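# Stow server cable, fit top cover, lock it

## Task

Finish closing the server. Push its loose cable inside the case, set the top cover in place and slide it shut until it locks. The lock engages either from a firm shove, or from sliding it while both release buttons are held pressed.

## Robot and tools

Robot: two arms, left_arm and right_arm, each ending in a five-finger hand. right_arm has a right hand and left_arm a mirrored left hand. Base positions in the scene frame: left_arm (-0.019, +0.275, +0.030) m, right_arm (+0.031, -0.287, +0.035) m, both facing almost straight ahead. A two-camera stand sits behind the arms.

Scene frame: origin at table-top height, halfway between the arms' nominal bases. +z is up, +x points out over the table, and +y points toward left_arm. Reported end_effector_position (m) and end_effector_quat_wxyz are in this frame and can be off by a few cm.

Hand point: a spot fixed to the palm, 0.05 m in front of it and 0.15 m from the wrist face. Its +z runs along the straight fingers, which reach 0.06 to 0.07 m beyond it. Its +y points out of the palm, and the finger centre lines sit 0.06 m behind it along -y. On the right hand, +x runs from the thumb toward the little finger; on the left hand, +x points toward the thumb. A wrist bracket on the little-finger side can strike things.

The 28-number row (all values in [-1, 1]) has left_arm's 14 numbers, then right_arm's 14:
- dx, dy, dz, rx, ry, rz: an offset, not a pose. It is measured from that arm's Hand target at the start of the action, along the Hand target's own axes. 1.0 means 0.6 m or 180 degrees, and rx, ry, rz form one rotation vector. Every row of an action counts from the same start pose, so repeating an offset moves the arm further. All zeros asks the arm to return to its current Hand target.
- little, ring, middle, index, thumb_bend, thumb_turn: absolute motor targets. +1 is open or straight, -1 is closed. For thumb_turn, -1 puts the thumb in front of the palm, facing the fingers.
- force_limit: the fingertip force at which a closing motor stops. It runs from about 0 N at -1 to 10 N at +1; the thumb's two motors reach 15 N.
- speed: finger speed, from nearly 0 at -1 up to full at +0.48 and above. A full stroke at full speed takes 0.49 s.
No hand number means "no change". To leave a hand alone, repeat the last eight hand numbers you sent for it. If none have been sent yet, use hand_measured plus hand_force_limit and hand_speed.

Tools:
- execute_actions(actions, cameras): actions is a list of actions. Each action is up to 15 rows, one row per 1/30 s step; a short action repeats its last row to fill 15 steps. An empty list returns images. cameras is a list of names, ["all"], or [].
- move(target, speed, blend, blocking, cameras): target is one row or a list of up to 15 rows. All offsets count from the Hand targets at the start, not from the previous target. speed is path top speed in m/s, 0.002 to 4.3, default 0.25; turning is capped at twice that value in rad/s. blend is a corner radius in m, 0 meaning a full stop at each target. blocking=false returns after about 0.5 s while the motion continues. A move lasts at most 10 s. The result adds a "move:" line giving the ending (done, off_target, moving, held, fault) and limits (paced = the pose was clipped, held = steps were withheld). The path does not avoid obstacles or the other arm.
- wait(seconds): 0 to 10 s; the arms hold their last command.
- stop(): brakes a running move.
- zoom_image(camera, region): camera is cam_high, cam_low, cam_left_wrist or cam_right_wrist. region is [x0, y0, x1, y1] in pixels, at most 504 wide and high, taken from the latest image.
- show_instructions(): shows the reference pages.
- finished_scene(scene): ends the current scene, given its number; this cannot be undone.

Behaviour: each step, the commanded orientation is clipped to within 40 degrees of the measured one. Hand target is the last commanded pose after this clip. The hand often stops 1 to 5 cm short, usually low; that does not mean it touched something. Send the missing distance as a new offset. An arm blocked by an object keeps pushing until you command it back past its hand point. Routing a path close to an arm's own base can flip its shoulder, so go around the base.

Grip: with the thumb turned in front of the palm, the hand holds objects about 0.035 to 0.065 m thick, or handles down to 0.025 m. A motor starts only when its target changes by at least 0.002. It stops at its target, at force_limit, or stalled if blocked. For a gentle grip, close at speed -0.94 or lower. hand_measured, hand_stopped_by (moving, target, force, stalled, fault) and hand_load_n list the six motors in row order. A load near 0 means the grip has been lost. To loosen, send targets more open than hand_measured.

Cameras: cam_high, cam_low, cam_left_wrist and cam_right_wrist, each 504x504. The wrist views may lag while the arm moves.

Avoid: dropping parts, releasing moving parts, slamming, or hitting fixed or heavy things; letting anything fall or leaving it off the table; any contact between the two arms, including one hand gripping the other; excessive finger force. Watch motor heat: a MOTOR HOT line appears at 85 °C, and at 100 °C that arm goes limp for 30 to 60 s or longer. Sometimes a loose object gets nudged by something outside your control.

Each tool is called in YAML: its name, and indented under it one key for each argument.

Reference images:

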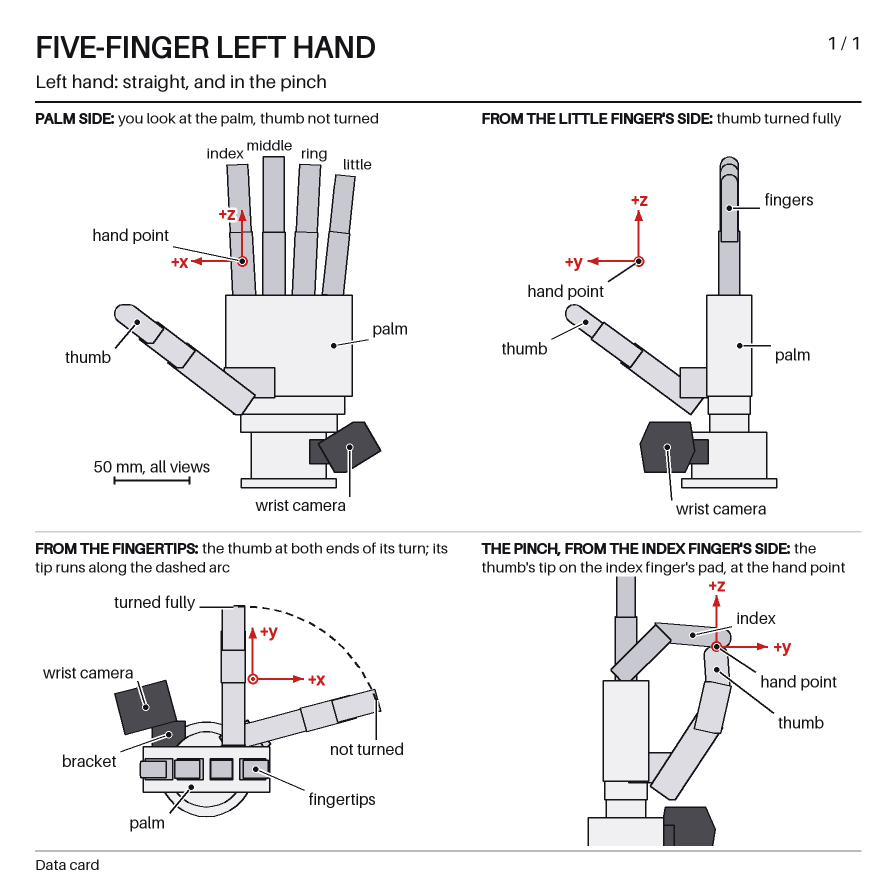

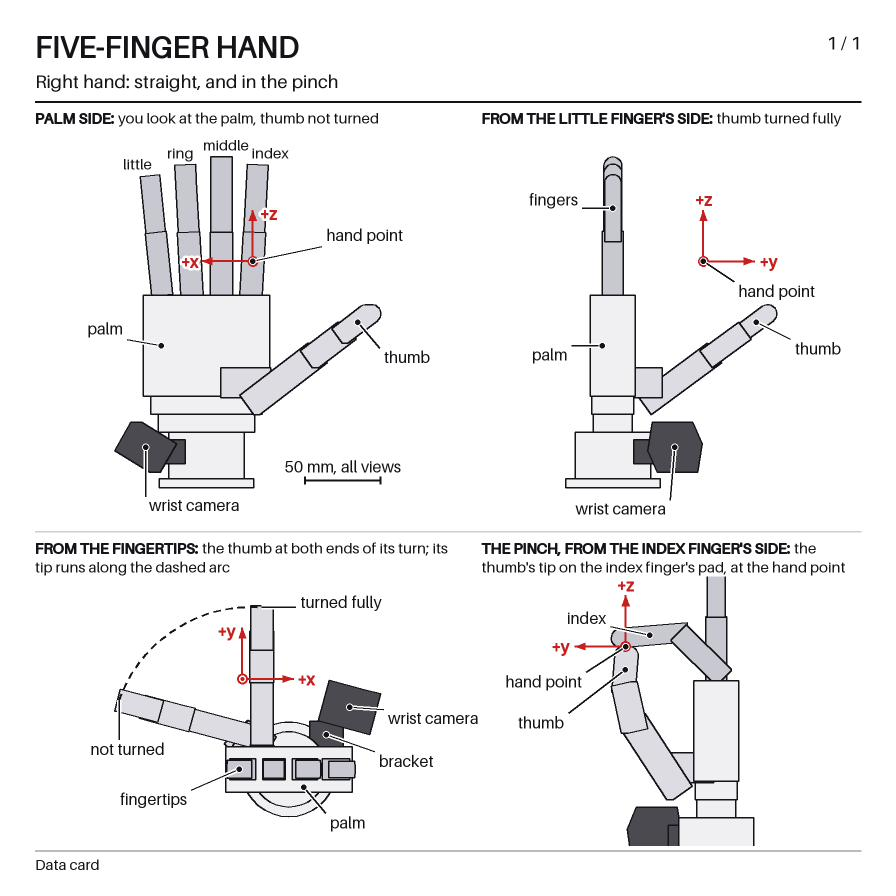

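## Session

execute_actions:
  actions: []

Scene clock: 0.00 s.
left_arm: end_effector_position=(+0.5218, +0.5277, +0.2453) hand_measured=(+1.000, +1.000, +1.000, +1.000, +1.000, +1.000) hand_load_n=(+0.0, +0.0, +0.0, +0.0, +0.0, +0.0) hand_stopped_by=(target, target, target, target, target, target) hand_force_limit=0.00 hand_speed=-0.80 end_effector_quat_wxyz=(+0.222, -0.262, +0.925, -0.163) | right_arm: end_effector_position=(+0.6732, -0.7199, +0.2130) hand_measured=(+1.000, +1.000, +1.000, +1.000, +1.000, +1.000) hand_load_n=(+0.0, +0.0, +0.0, -0.5, +0.0, +0.0) hand_stopped_by=(target, target, target, target, target, target) hand_force_limit=0.00 hand_speed=-0.80 end_effector_quat_wxyz=(+0.546, +0.058, +0.836, -0.008)
Joint positions: left_arm=[0.481 1.72 1.69 -1.146 0.405 1.418] | right_arm=[-0.811 2.027 1.543 -0.053 -0.658 1.277]
Joint velocities: within noise
Joint torques (N m): no reading
Motor temperatures (°C): left_arm=[29 27 28 26 27 22] | right_arm=[27 27 26 25 25 26]
Heat: left arm: hottest waist 29 °C; right arm: hottest waist 27 °C.
Hand target: left_arm +0.5286, +0.5313, +0.2581; +0.236, -0.259, +0.923, -0.160 | right_arm +0.6776, -0.7247, +0.2225; +0.553, +0.054, +0.832, -0.014

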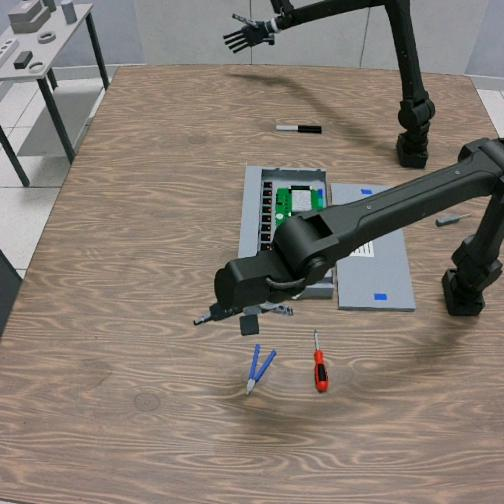

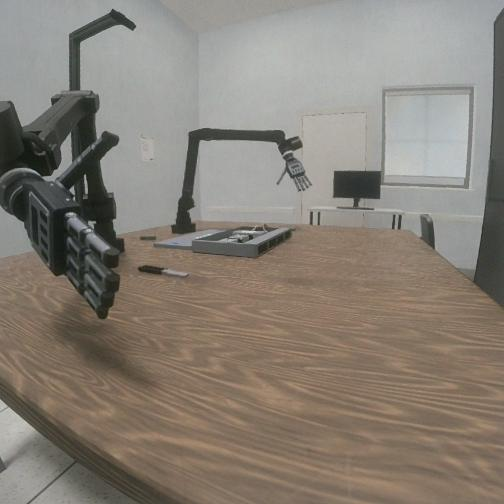

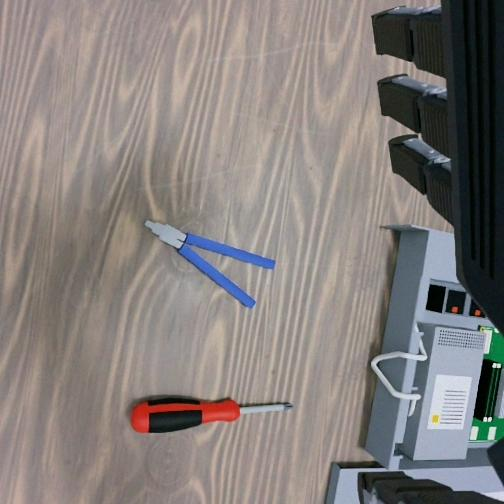

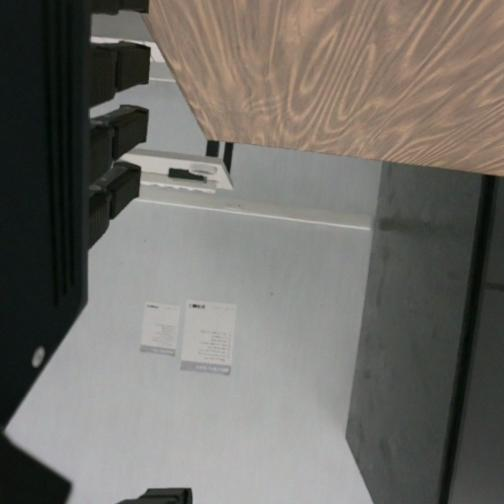

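zoom_image:
  camera: "cam_high"
  region: [200, 130, 452, 382]

zoom_image:
  camera: "cam_left_wrist"
  region: [300, 200, 504, 504]

zoom_image:
  camera: "cam_low"
  region: [120, 200, 320, 300]

Scaled by 2.000 from the camera's 504x504 image, which has a finer 720x720 frame.

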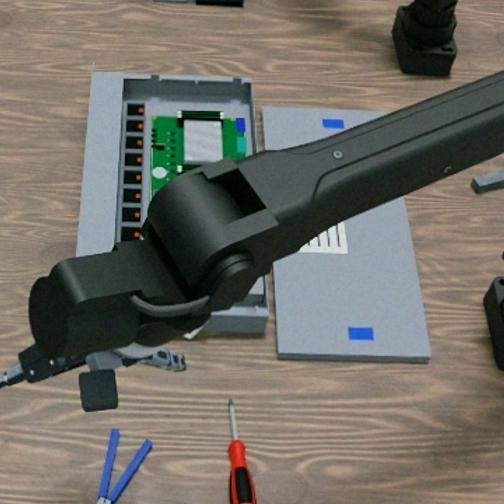

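Scaled by 1.658 from the camera's 504x504 image, which has a finer 720x720 frame.

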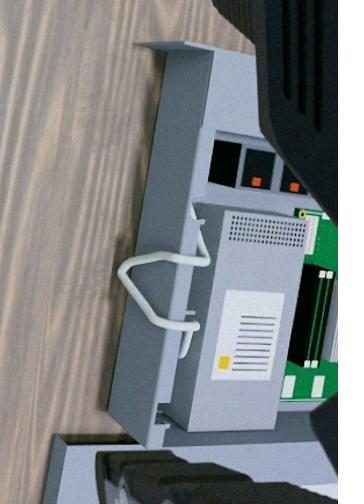

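Scaled by 2.520 from the camera's 504x504 image, which has a finer 720x720 frame.

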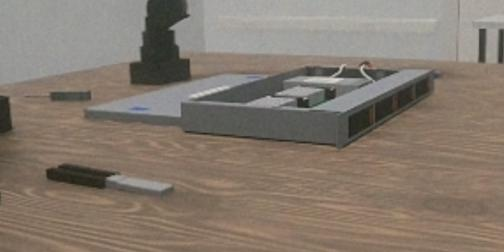

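move:
  target: [0.055,0.268,-0.356,0,0,0,1,1,1,1,1,1,0,-0.8,0,0,0,0,0,0,1,1,1,1,1,1,0,-0.8]
  cameras: ["cam_high","cam_left_wrist"]

Scene clock: 27.30 s.
left_arm: end_effector_position=(+0.3226, +0.6750, +0.3423) hand_measured=(+1.000, +1.000, +1.000, +1.000, +1.000, +1.000) hand_load_n=(+0.0, +0.0, +0.0, +0.0, +0.0, +0.0) hand_stopped_by=(target, target, target, target, target, target) hand_force_limit=0.00 hand_speed=-0.80 end_effector_quat_wxyz=(+0.224, -0.269, +0.921, -0.169) | right_arm: end_effector_position=(+0.6732, -0.7199, +0.2130) hand_measured=(+1.000, +1.000, +1.000, +1.000, +1.000, +1.000) hand_load_n=(+0.0, -0.5, +0.0, +0.0, +0.0, +0.0) hand_stopped_by=(target, target, target, target, target, target) hand_force_limit=0.00 hand_speed=-0.80 end_effector_quat_wxyz=(+0.546, +0.058, +0.836, -0.008)
Joint positions: left_arm=[0.948 1.639 1.853 -1.622 0.547 1.905] | right_arm=[-0.811 2.027 1.543 -0.053 -0.658 1.277]
Joint torques (N m): left_arm=[-1.08 -10.7 13.5 -0.28 0.56 0.08] | right_arm=[-1.03 -17.96 11.6 1.65 -0.2 0.05]
Motor temperatures (°C): left_arm=[29 30 33 26 27 22] | right_arm=[27 28 30 25 26 26]
Heat: left arm: hottest elbow 33 °C; right arm: hottest elbow 30 °C.
Hand target: left_arm +0.3284, +0.6811, +0.3583; +0.236, -0.258, +0.923, -0.160 | right_arm +0.6776, -0.7247, +0.2225; +0.553, +0.054, +0.832, -0.014
Off the commanded pose: left_arm 0.018 m, 2 deg | right_arm 0.012 m, 1 deg.
move: off_target (left_arm, right_arm)
camera_calibration:
cam_left_wrist: T_world_to_cam=[[0.190001, -0.930772, 0.312352, 0.46423], [-0.981658, -0.185194, 0.0452789, 0.427232], [0.0157013, -0.315226, -0.948887, 0.648792], [0, 0, 0, 1]] pos_world=[0.321005, 0.715729, 0.451283]
Images, in order (width x height): cam_high 504x504, cam_left_wrist 504x504.

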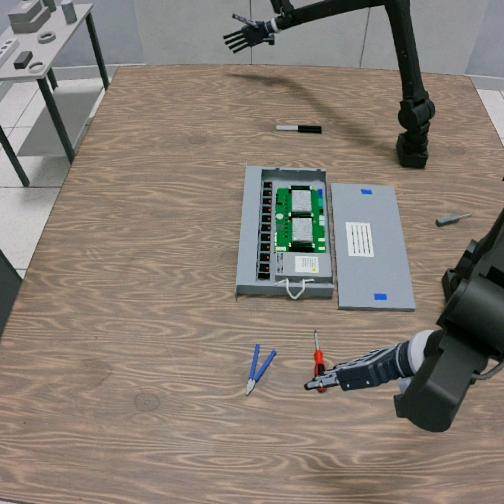

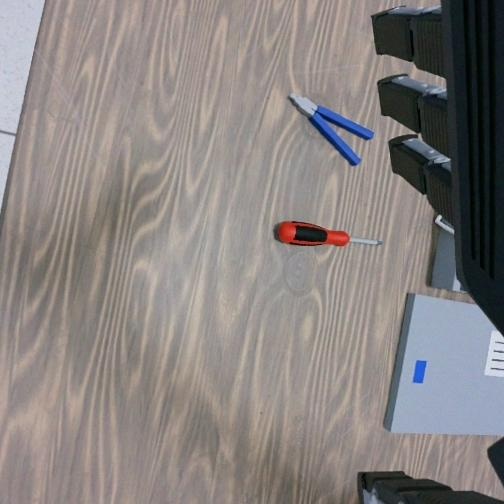

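zoom_image:
  camera: "cam_high"
  region: [224, 150, 336, 318]

zoom_image:
  camera: "cam_high"
  region: [320, 170, 430, 320]

zoom_image:
  camera: "cam_left_wrist"
  region: [370, 280, 504, 450]

Scaled by 3.000 from the camera's 504x504 image, which has a finer 720x720 frame.

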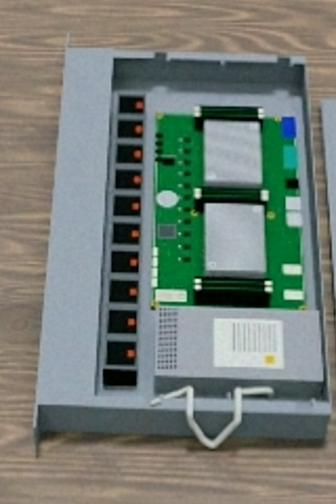

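Scaled by 3.360 from the camera's 504x504 image, which has a finer 720x720 frame.

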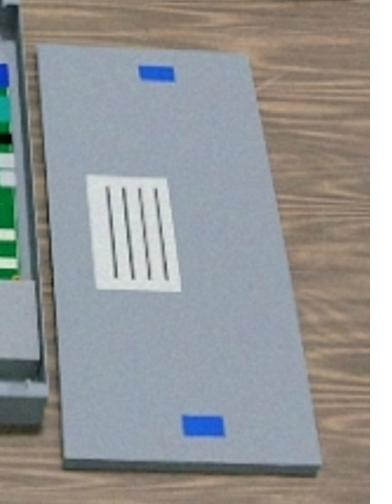

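Scaled by 2.965 from the camera's 504x504 image, which has a finer 720x720 frame.

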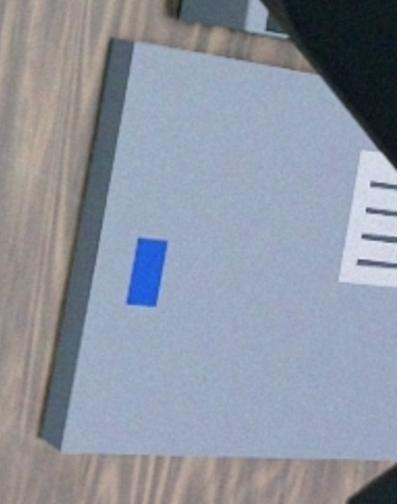

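move:
  target: [0.413,-0.410,0.2255,-0.2036,-0.138,-0.797,1,1,1,1,1,1,0,-0.2,0.2347,0.6063,-0.6585,-0.0094,0.373,-0.036,1,1,1,1,1,1,0,-0.2]
  speed: 0.35
  cameras: ["all"]

Scene clock: 88.77 s.
left_arm: end_effector_position=(+0.3129, +0.3233, +0.2574) hand_measured=(+1.000, +1.000, +1.000, +1.000, +1.000, +1.000) hand_load_n=(+0.0, +0.0, +0.0, +0.0, +0.0, +0.0) hand_stopped_by=(target, target, target, target, target, target) hand_force_limit=0.00 hand_speed=-0.20 end_effector_quat_wxyz=(+0.002, +1.000, -0.001, +0.001) | right_arm: end_effector_position=(+0.3039, -0.3244, +0.2625) hand_measured=(+1.000, +1.000, +1.000, +1.000, +1.000, +1.000) hand_load_n=(+0.0, +0.0, +0.0, +0.0, +0.0, +0.0) hand_stopped_by=(target, target, target, target, target, target) hand_force_limit=0.00 hand_speed=-0.20 end_effector_quat_wxyz=(+0.008, +0.001, +1.000, -0.002)
Joint positions: left_arm=[0.348 1.173 1.145 -1.542 0.004 -1.219] | right_arm=[-0.378 1 1.024 -1.579 -0.002 1.19]
Joint torques (N m): left_arm=[-1.67 -5.36 9.21 -0.47 -0.03 -0.16] | right_arm=[-0.03 -4.84 8.53 -0.4 0.19 0.11]
Motor temperatures (°C): left_arm=[29 30 38 26 27 22] | right_arm=[27 30 33 25 26 26]
Heat: left arm: hottest elbow 38 °C; right arm: hottest elbow 33 °C.
Hand target: left_arm +0.3101, +0.3202, +0.2603; +0.001, +1.000, +0.001, +0.000 | right_arm +0.2994, -0.3201, +0.2591; +0.000, +0.001, +1.000, +0.000
Off the commanded pose: left_arm 0.005 m, 0 deg | right_arm 0.007 m, 1 deg.
move: done
camera_calibration:
cam_left_wrist: T_world_to_cam=[[0.291166, 0.956592, -0.0123964, -0.393073], [0.830861, -0.24643, 0.498941, -0.307661], [0.474229, -0.155574, -0.866547, 0.241331], [0, 0, 0, 1]] pos_world=[0.255627, 0.337738, 0.357757]
cam_right_wrist: T_world_to_cam=[[-0.174869, 0.984576, -0.00556689, 0.381149], [0.844283, 0.152856, 0.513635, -0.342168], [0.506564, 0.0851187, -0.857991, 0.213419], [0, 0, 0, 1]] pos_world=[0.247428, -0.341134, 0.360983]

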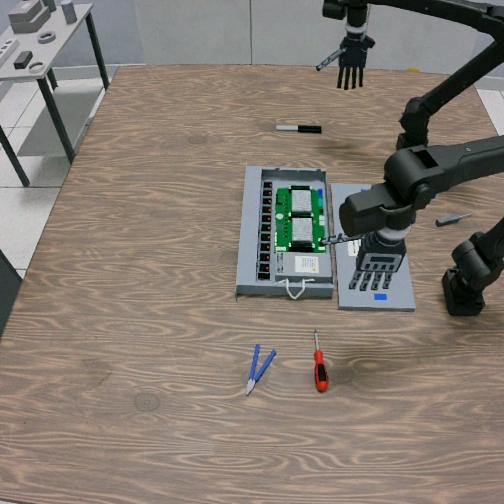

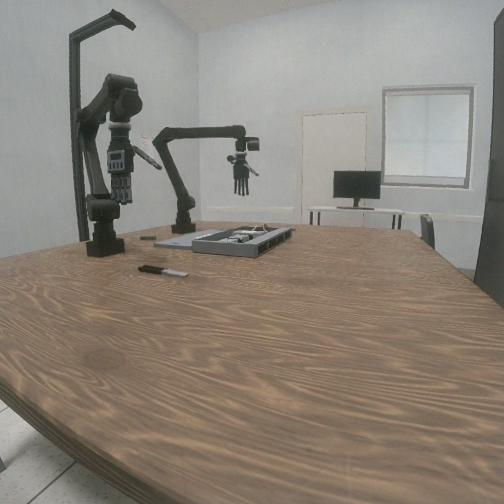

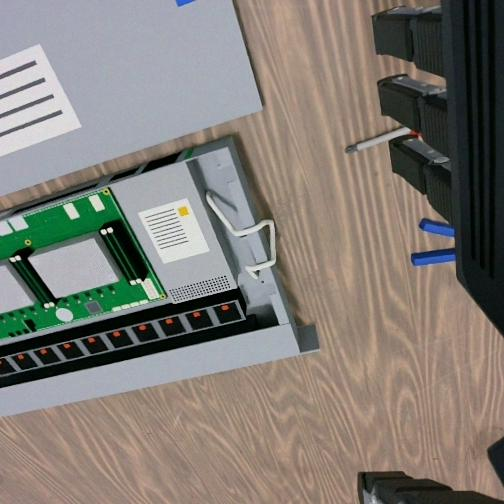

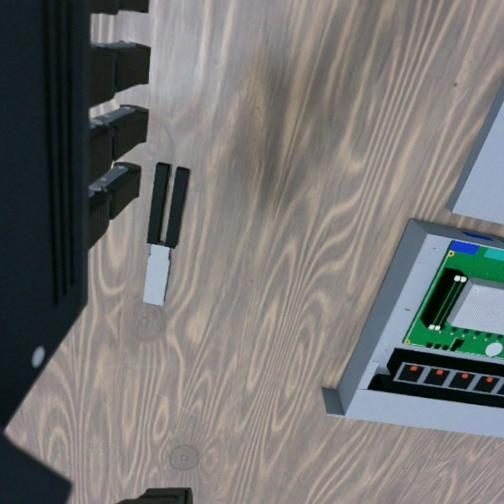

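zoom_image:
  camera: "cam_left_wrist"
  region: [150, 130, 330, 360]

zoom_image:
  camera: "cam_right_wrist"
  region: [310, 180, 504, 430]

Scaled by 2.191 from the camera's 504x504 image, which has a finer 720x720 frame.

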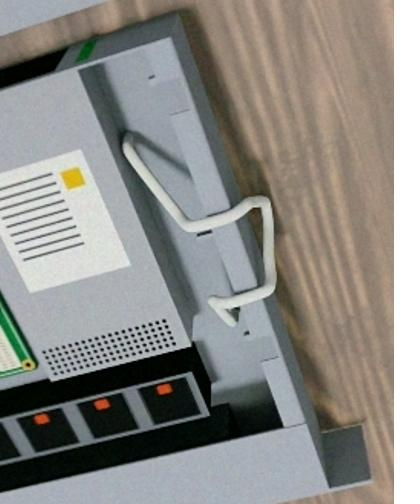

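Scaled by 2.016 from the camera's 504x504 image, which has a finer 720x720 frame.

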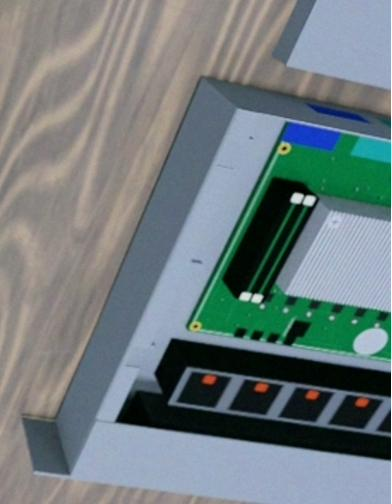

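zoom_image:
  camera: "cam_high"
  region: [310, 0, 410, 100]

zoom_image:
  camera: "cam_high"
  region: [310, 200, 430, 320]

zoom_image:
  camera: "cam_low"
  region: [60, 60, 310, 310]

Scaled by 5.040 from the camera's 504x504 image, which has a finer 720x720 frame.

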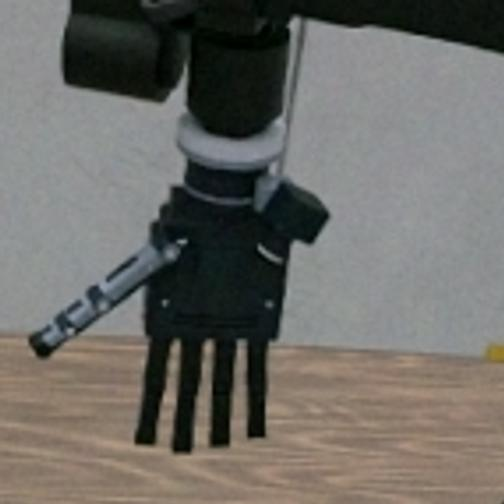

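Scaled by 4.200 from the camera's 504x504 image, which has a finer 720x720 frame.

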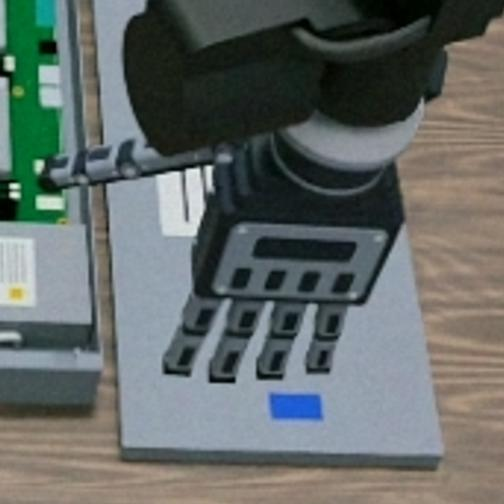

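Scaled by 2.016 from the camera's 504x504 image, which has a finer 720x720 frame.

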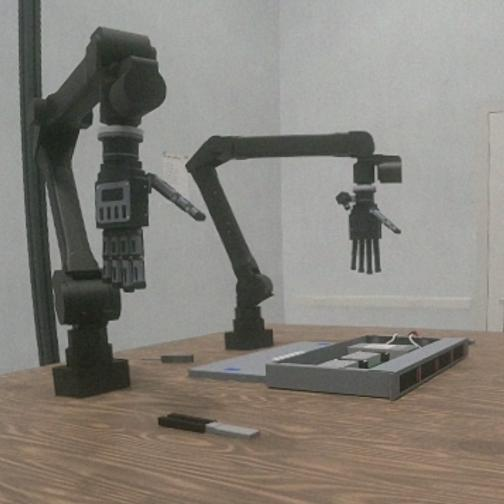

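zoom_image:
  camera: "cam_low"
  region: [180, 205, 310, 275]

zoom_image:
  camera: "cam_left_wrist"
  region: [200, 170, 310, 300]

zoom_image:
  camera: "cam_high"
  region: [260, 250, 350, 310]

Scaled by 3.877 from the camera's 504x504 image, which has a finer 720x720 frame.

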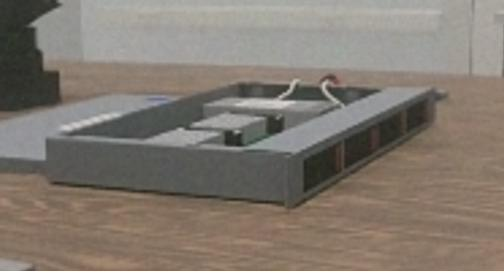

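Scaled by 3.877 from the camera's 504x504 image, which has a finer 720x720 frame.

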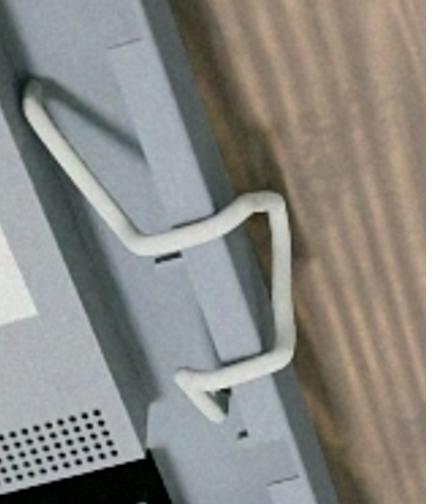

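Scaled by 5.600 from the camera's 504x504 image, which has a finer 720x720 frame.

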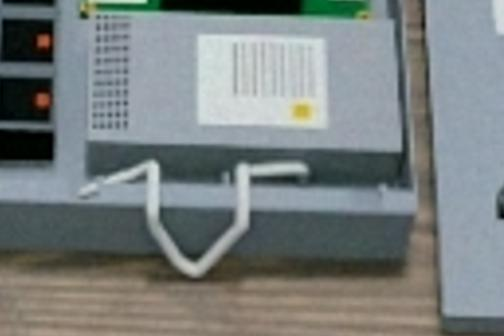

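move:
  target: [0.2415,-0.05,0.2,0,0,0,1,1,1,1,1,1,0,-0.2,0,0,0,0,0,0,1,1,1,1,1,1,0,-0.2]
  cameras: ["cam_low","cam_left_wrist","cam_high"]

Scene clock: 191.53 s.
left_arm: end_effector_position=(+0.4332, +0.3467, +0.1274) hand_measured=(+1.000, +1.000, +1.000, +1.000, +1.000, +1.000) hand_load_n=(+0.0, +0.0, +0.0, +0.0, +0.0, +0.0) hand_stopped_by=(target, target, target, target, target, target) hand_force_limit=0.00 hand_speed=-0.20 end_effector_quat_wxyz=(+0.009, +1.000, -0.001, -0.024) | right_arm: end_effector_position=(+0.3039, -0.3244, +0.2625) hand_measured=(+1.000, +1.000, +1.000, +1.000, +1.000, +1.000) hand_load_n=(+0.0, +0.0, +0.0, +0.0, +0.0, +0.0) hand_stopped_by=(target, target, target, target, target, target) hand_force_limit=0.00 hand_speed=-0.20 end_effector_quat_wxyz=(+0.008, +0.001, +1.000, -0.002)
Joint positions: left_arm=[0.305 1.599 1.219 -1.242 0.003 -1.262] | right_arm=[-0.378 1 1.024 -1.579 -0.002 1.19]
Joint torques (N m): left_arm=[-1.49 -9.41 12.37 0.34 0 -0.18] | right_arm=[-0.03 -4.84 8.54 -0.39 0.19 0.11]
Heat: left arm: hottest elbow 35 °C; right arm: hottest elbow 30 °C.
Hand target: left_arm +0.4551, +0.3503, +0.1403; +0.000, +1.000, +0.001, +0.000 | right_arm +0.2993, -0.3201, +0.2591; +0.000, +0.000, +1.000, +0.000
Off the commanded pose: left_arm 0.025 m, 3 deg | right_arm 0.007 m, 1 deg.
move: off_target (left_arm)
camera_calibration:
cam_left_wrist: T_world_to_cam=[[0.289837, 0.956178, -0.041456, -0.44763], [0.854728, -0.239111, 0.460724, -0.345088], [0.430621, -0.168969, -0.886575, 0.101322], [0, 0, 0, 1]] pos_world=[0.381065, 0.36262, 0.230263]
Images, in order (width x height): cam_high 504x504, cam_low 504x504, cam_left_wrist 504x504.

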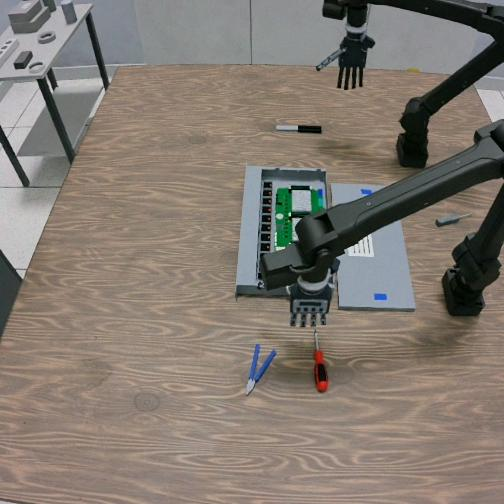

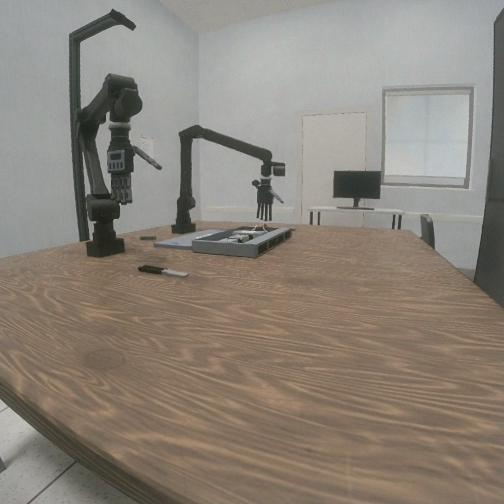

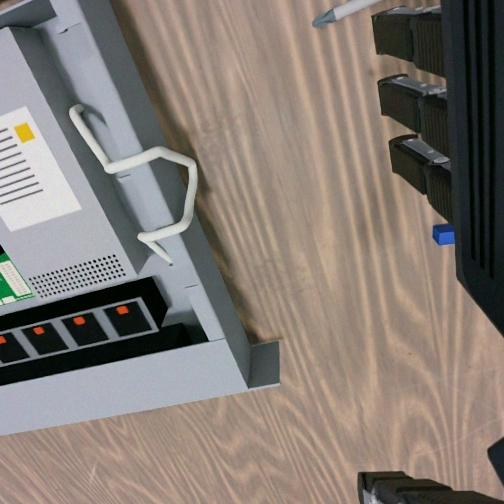

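move:
  target:
    - [0.0583,0,0.0167,0,0,0,1,1,1,1,1,1,0,-0.2,0,0,0,0,0,0,1,1,1,1,1,1,0,-0.2]
    - [0.0583,0.19,0.0167,0,0,0,1,1,1,1,1,1,0,-0.2,0,0,0,0,0,0,1,1,1,1,1,1,0,-0.2]
  speed: [0.15,0.1]
  cameras: ["cam_low","cam_left_wrist","cam_high"]

zoom_image:
  camera: "cam_low"
  region: [180, 175, 310, 265]

Scene clock: 206.00 s.
left_arm: end_effector_position=(+0.4854, +0.2369, +0.1234) hand_measured=(+1.000, +1.000, +1.000, +1.000, +1.000, +1.000) hand_load_n=(+0.0, +0.0, +0.0, +0.0, +0.0, +0.0) hand_stopped_by=(target, target, target, target, target, target) hand_force_limit=0.00 hand_speed=-0.20 end_effector_quat_wxyz=(+0.002, +1.000, -0.004, -0.014) | right_arm: end_effector_position=(+0.3039, -0.3244, +0.2625) hand_measured=(+1.000, +1.000, +1.000, +1.000, +1.000, +1.000) hand_load_n=(+0.0, +0.0, +0.0, +0.0, -0.5, +0.0) hand_stopped_by=(target, target, target, target, target, target) hand_force_limit=0.00 hand_speed=-0.20 end_effector_quat_wxyz=(+0.008, +0.001, +1.000, -0.002)
Joint positions: left_arm=[0.048 1.667 1.294 -1.226 0.003 -1.514] | right_arm=[-0.378 1 1.024 -1.579 -0.002 1.19]
Joint torques (N m): left_arm=[-1.26 -12.04 8.55 0.42 0.02 -0.19] | right_arm=[-0.03 -4.84 8.54 -0.39 0.19 0.11]
Heat: left arm: hottest elbow 36 °C; right arm: hottest elbow 30 °C.
Hand target: left_arm +0.4902, +0.2363, +0.1303; +0.000, +1.000, +0.001, +0.000 | right_arm +0.2993, -0.3201, +0.2591; +0.000, +0.000, +1.000, +0.000
Off the commanded pose: left_arm 0.009 m, 2 deg | right_arm 0.007 m, 1 deg.
move: done
camera_calibration:
cam_left_wrist: T_world_to_cam=[[0.295377, 0.955127, -0.0220162, -0.362846], [0.843909, -0.250041, 0.474654, -0.407916], [0.44785, -0.158782, -0.879897, 0.0451606], [0, 0, 0, 1]] pos_world=[0.431195, 0.251739, 0.225367]
Images, in order (width x height): cam_high 504x504, cam_low 504x504, cam_left_wrist 504x504.

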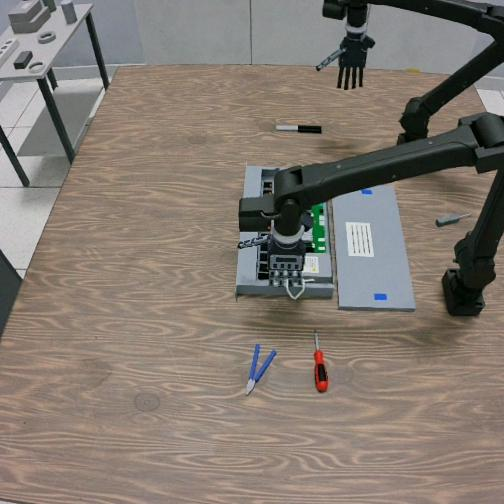

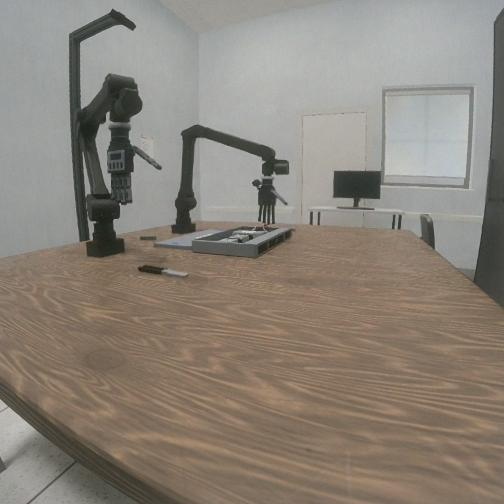

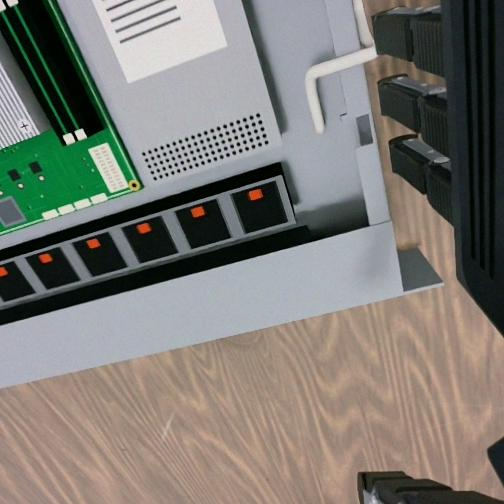

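Scaled by 3.877 from the camera's 504x504 image, which has a finer 720x720 frame.

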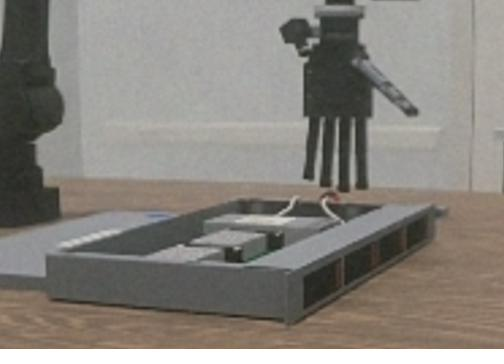

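move:
  target:
    - [-0.0333,-0.1,0,0,0,0,1,1,1,1,1,1,0,-0.2,0,0,0,0,0,0,1,1,1,1,1,1,0,-0.2]
    - [-0.0333,-0.1,0.0333,0,0,0,1,1,1,1,1,1,0,-0.2,0,0,0,0,0,0,1,1,1,1,1,1,0,-0.2]
    - [-0.0333,0.05,0.0333,0,0,0,1,1,1,1,1,1,0,-0.2,0,0,0,0,0,0,1,1,1,1,1,1,0,-0.2]
  speed: [0.15,0.1,0.1]
  cameras: ["cam_low","cam_left_wrist","cam_high"]

zoom_image:
  camera: "cam_low"
  region: [180, 175, 310, 265]

zoom_image:
  camera: "cam_high"
  region: [230, 220, 350, 320]

Scene clock: 217.37 s.
left_arm: end_effector_position=(+0.4689, +0.2370, +0.1049) hand_measured=(+1.000, +1.000, +1.000, +1.000, +1.000, +1.000) hand_load_n=(+0.0, +0.0, +1.0, +0.0, +0.0, +0.0) hand_stopped_by=(target, target, target, target, target, target) hand_force_limit=0.00 hand_speed=-0.20 end_effector_quat_wxyz=(-0.018, +1.000, +0.021, -0.010) | right_arm: end_effector_position=(+0.3039, -0.3244, +0.2625) hand_measured=(+1.000, +1.000, +1.000, +1.000, +1.000, +1.000) hand_load_n=(+0.0, +0.0, +0.0, +0.0, +0.0, +0.0) hand_stopped_by=(target, target, target, target, target, target) hand_force_limit=0.00 hand_speed=-0.20 end_effector_quat_wxyz=(+0.008, +0.001, +1.000, -0.002)
Joint positions: left_arm=[0.03 1.631 1.202 -1.161 -0.037 -1.583] | right_arm=[-0.378 1 1.024 -1.579 -0.002 1.19]
Joint torques (N m): left_arm=[-4.19 -11.05 8.09 0.4 1.57 -0.11] | right_arm=[0.03 -4.78 8.55 -0.4 0.19 0.11]
Heat: left arm: hottest elbow 35 °C; right arm: hottest elbow 30 °C.
Hand target: left_arm +0.4702, +0.2062, +0.1103; +0.000, +1.000, +0.001, +0.000 | right_arm +0.2993, -0.3201, +0.2591; +0.000, +0.000, +1.000, +0.000
Off the commanded pose: left_arm 0.031 m, 3 deg | right_arm 0.007 m, 1 deg.
move: off_target (left_arm)
camera_calibration:
cam_left_wrist: T_world_to_cam=[[0.247524, 0.968671, 0.0201918, -0.343569], [0.851993, -0.227538, 0.471523, -0.393958], [0.461345, -0.09951, -0.881623, 0.0161134], [0, 0, 0, 1]] pos_world=[0.413257, 0.244769, 0.206903]
Images, in order (width x height): cam_high 504x504, cam_low 504x504, cam_left_wrist 504x504.

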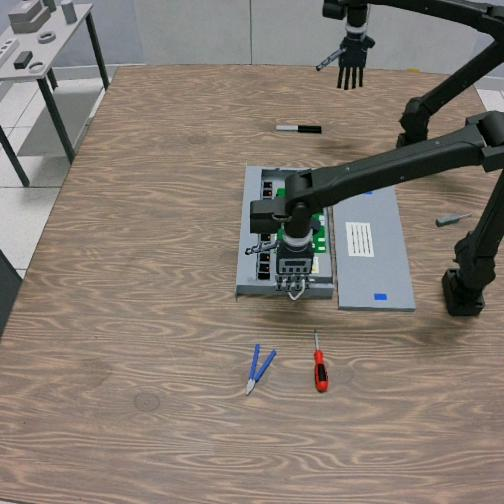

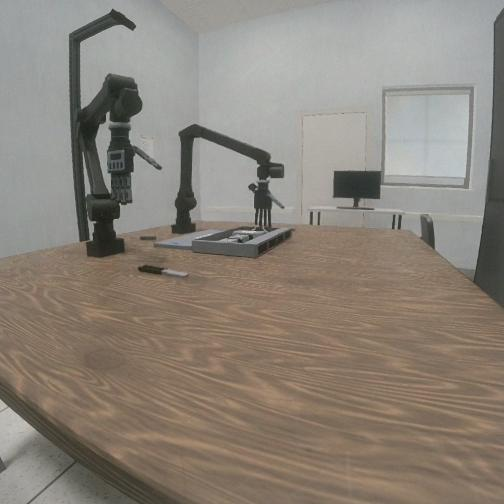

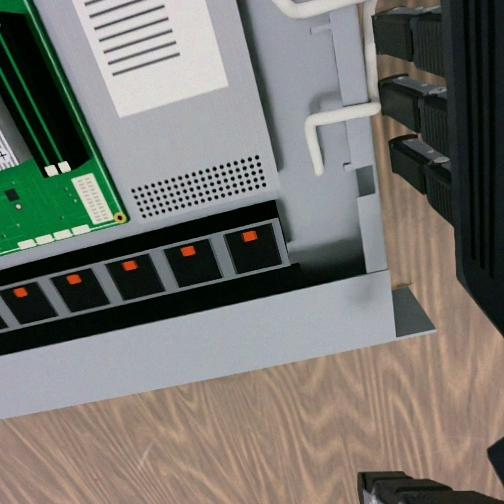

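Scaled by 3.877 from the camera's 504x504 image, which has a finer 720x720 frame.

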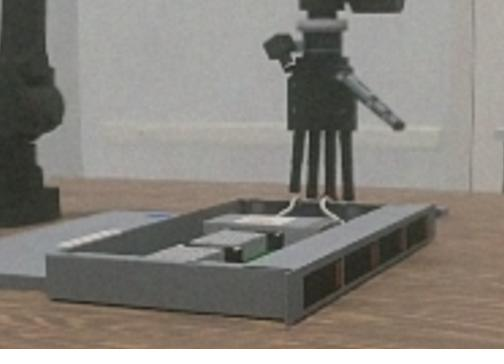

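Scaled by 4.200 from the camera's 504x504 image, which has a finer 720x720 frame.

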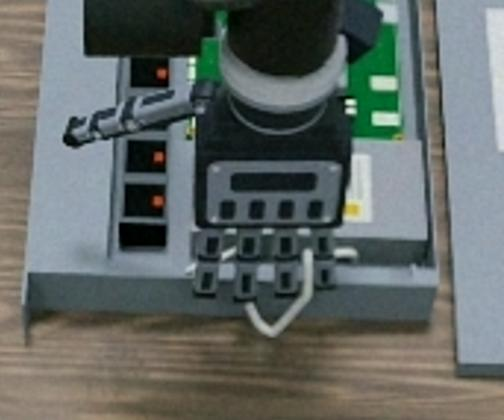

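move:
  target:
    - [-0.0133,-0.14,-0.015,0,0,0,1,1,1,1,1,1,0,-0.2,0,0,0,0,0,0,1,1,1,1,1,1,0,-0.2]
    - [-0.0133,0.01,-0.015,0,0,0,1,1,1,1,1,1,0,-0.2,0,0,0,0,0,0,1,1,1,1,1,1,0,-0.2]
  speed: [0.15,0.1]
  cameras: ["cam_low","cam_left_wrist","cam_high"]

zoom_image:
  camera: "cam_low"
  region: [180, 175, 310, 265]

zoom_image:
  camera: "cam_high"
  region: [230, 220, 350, 320]

Scene clock: 232.93 s.
left_arm: end_effector_position=(+0.4631, +0.2004, +0.1178) hand_measured=(+1.000, +1.000, +1.000, +1.000, +1.000, +1.000) hand_load_n=(+0.0, +0.0, +0.0, +0.0, +0.0, +0.0) hand_stopped_by=(target, target, target, target, target, target) hand_force_limit=0.00 hand_speed=-0.20 end_effector_quat_wxyz=(+0.000, +1.000, -0.005, +0.001) | right_arm: end_effector_position=(+0.3039, -0.3244, +0.2625) hand_measured=(+1.000, +1.000, +1.000, +1.000, +1.000, +1.000) hand_load_n=(+0.0, +0.0, +0.0, +0.0, +0.0, +0.0) hand_stopped_by=(target, target, target, target, target, target) hand_force_limit=0.00 hand_speed=-0.20 end_effector_quat_wxyz=(+0.008, +0.001, +1.000, -0.002)
Joint positions: left_arm=[-0.031 1.599 1.191 -1.161 0.001 -1.591] | right_arm=[-0.378 1 1.024 -1.579 -0.002 1.19]
Joint torques (N m): left_arm=[-1.2 -10.11 8.51 -0.29 0.09 -0.17] | right_arm=[0.03 -4.78 8.54 -0.39 0.19 0.11]
Heat: left arm: hottest elbow 35 °C; right arm: hottest elbow 30 °C.
Hand target: left_arm +0.4624, +0.2004, +0.1195; +0.001, +1.000, +0.001, +0.000 | right_arm +0.2993, -0.3201, +0.2591; +0.000, +0.000, +1.000, +0.000
Off the commanded pose: left_arm 0.002 m, 1 deg | right_arm 0.007 m, 1 deg.
move: done
camera_calibration:
cam_left_wrist: T_world_to_cam=[[0.29811, 0.954481, -0.009849, -0.324024], [0.828899, -0.253743, 0.498538, -0.390698], [0.473346, -0.156783, -0.866812, 0.0306552], [0, 0, 0, 1]] pos_world=[0.405934, 0.214944, 0.218159]
Images, in order (width x height): cam_high 504x504, cam_low 504x504, cam_left_wrist 504x504.

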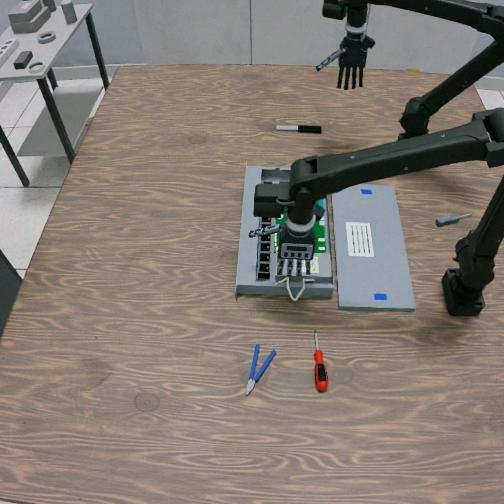

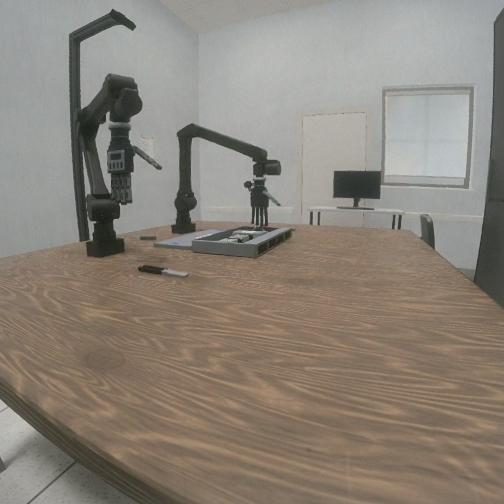

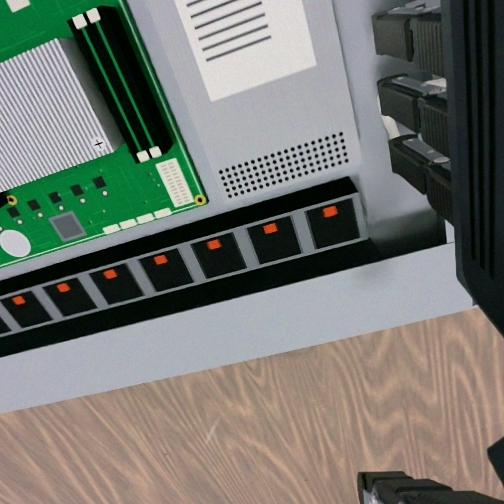

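Scaled by 3.877 from the camera's 504x504 image, which has a finer 720x720 frame.

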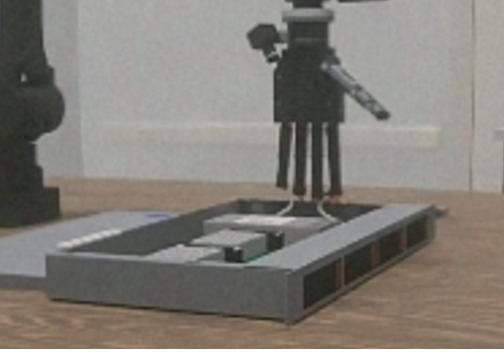

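Scaled by 4.200 from the camera's 504x504 image, which has a finer 720x720 frame.

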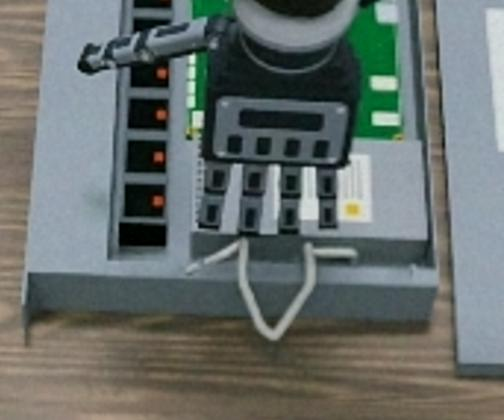

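move:
  target:
    - [0,-0.01,0.0,0,0,0,1,1,1,1,1,1,0,-0.2,0,0,0,0,0,0,1,1,1,1,1,1,0,-0.2]
    - [0,-0.01,0.055,0,0,0,1,1,1,1,1,1,0,-0.2,0,0,0,0,0,0,1,1,1,1,1,1,0,-0.2]
  speed: [0.1,0.06]
  cameras: ["cam_low","cam_left_wrist","cam_high"]

zoom_image:
  camera: "cam_low"
  region: [180, 175, 310, 265]

zoom_image:
  camera: "cam_high"
  region: [230, 220, 350, 320]

Scene clock: 269.37 s.
left_arm: end_effector_position=(+0.4581, +0.2029, +0.0893) hand_measured=(+1.000, +1.000, +1.000, +1.000, +1.000, +1.000) hand_load_n=(+0.0, +0.0, +0.0, +0.0, +0.0, +0.0) hand_stopped_by=(target, target, target, target, target, target) hand_force_limit=0.00 hand_speed=-0.20 end_effector_quat_wxyz=(+0.000, +1.000, -0.002, -0.004) | right_arm: end_effector_position=(+0.3039, -0.3244, +0.2625) hand_measured=(+1.000, +1.000, +1.000, +1.000, +1.000, +1.000) hand_load_n=(+0.0, +0.0, +0.0, +0.0, +0.0, +0.0) hand_stopped_by=(target, target, target, target, target, target) hand_force_limit=0.00 hand_speed=-0.20 end_effector_quat_wxyz=(+0.008, +0.001, +1.000, -0.002)
Joint positions: left_arm=[-0.026 1.625 1.141 -1.095 0.001 -1.592] | right_arm=[-0.378 1 1.024 -1.579 -0.002 1.19]
Joint torques (N m): left_arm=[-0.56 -9.41 8.34 0.57 0.09 -0.05] | right_arm=[-0.03 -4.84 8.53 -0.39 0.19 0.11]
Heat: left arm: hottest elbow 34 °C; right arm: hottest elbow 30 °C.
Hand target: left_arm +0.4622, +0.2063, +0.0864; +0.001, +1.000, +0.001, +0.000 | right_arm +0.2993, -0.3201, +0.2591; +0.000, +0.000, +1.000, +0.000
Off the commanded pose: left_arm 0.006 m, 1 deg | right_arm 0.007 m, 1 deg.
move: done
camera_calibration:
cam_left_wrist: T_world_to_cam=[[0.292477, 0.956191, -0.012464, -0.322782], [0.835085, -0.249039, 0.490523, -0.374753], [0.46593, -0.153875, -0.871339, 0.0118909], [0, 0, 0, 1]] pos_world=[0.401817, 0.217142, 0.190163]
Images, in order (width x height): cam_high 504x504, cam_low 504x504, cam_left_wrist 504x504.

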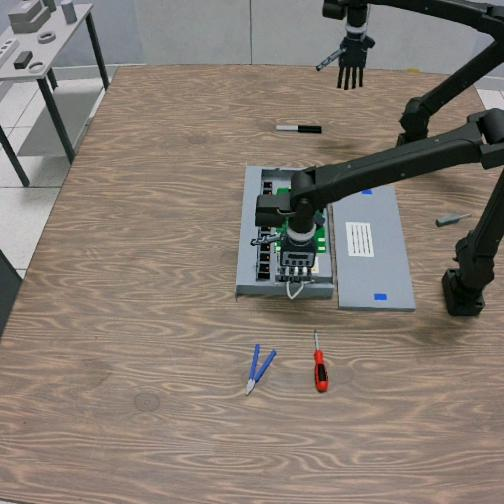

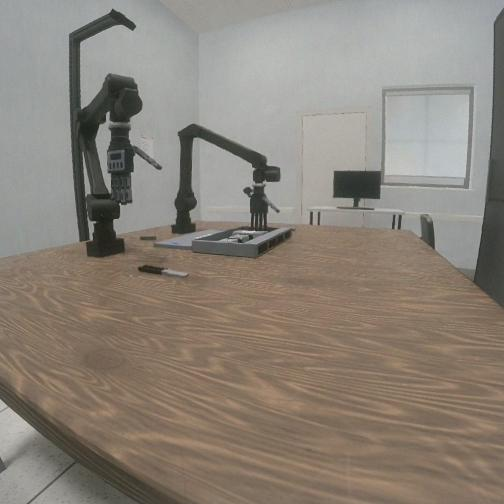

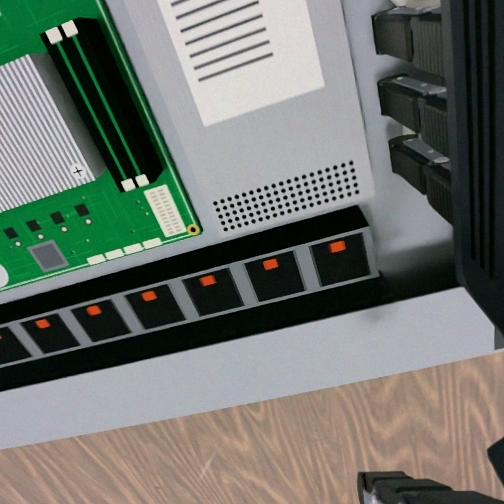

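Scaled by 3.877 from the camera's 504x504 image, which has a finer 720x720 frame.

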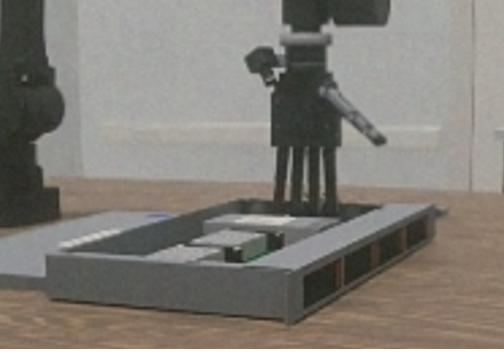

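Scaled by 4.200 from the camera's 504x504 image, which has a finer 720x720 frame.

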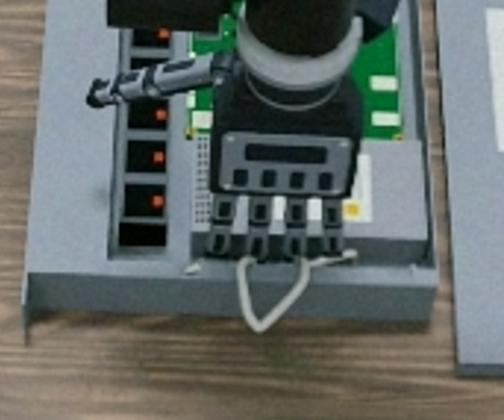

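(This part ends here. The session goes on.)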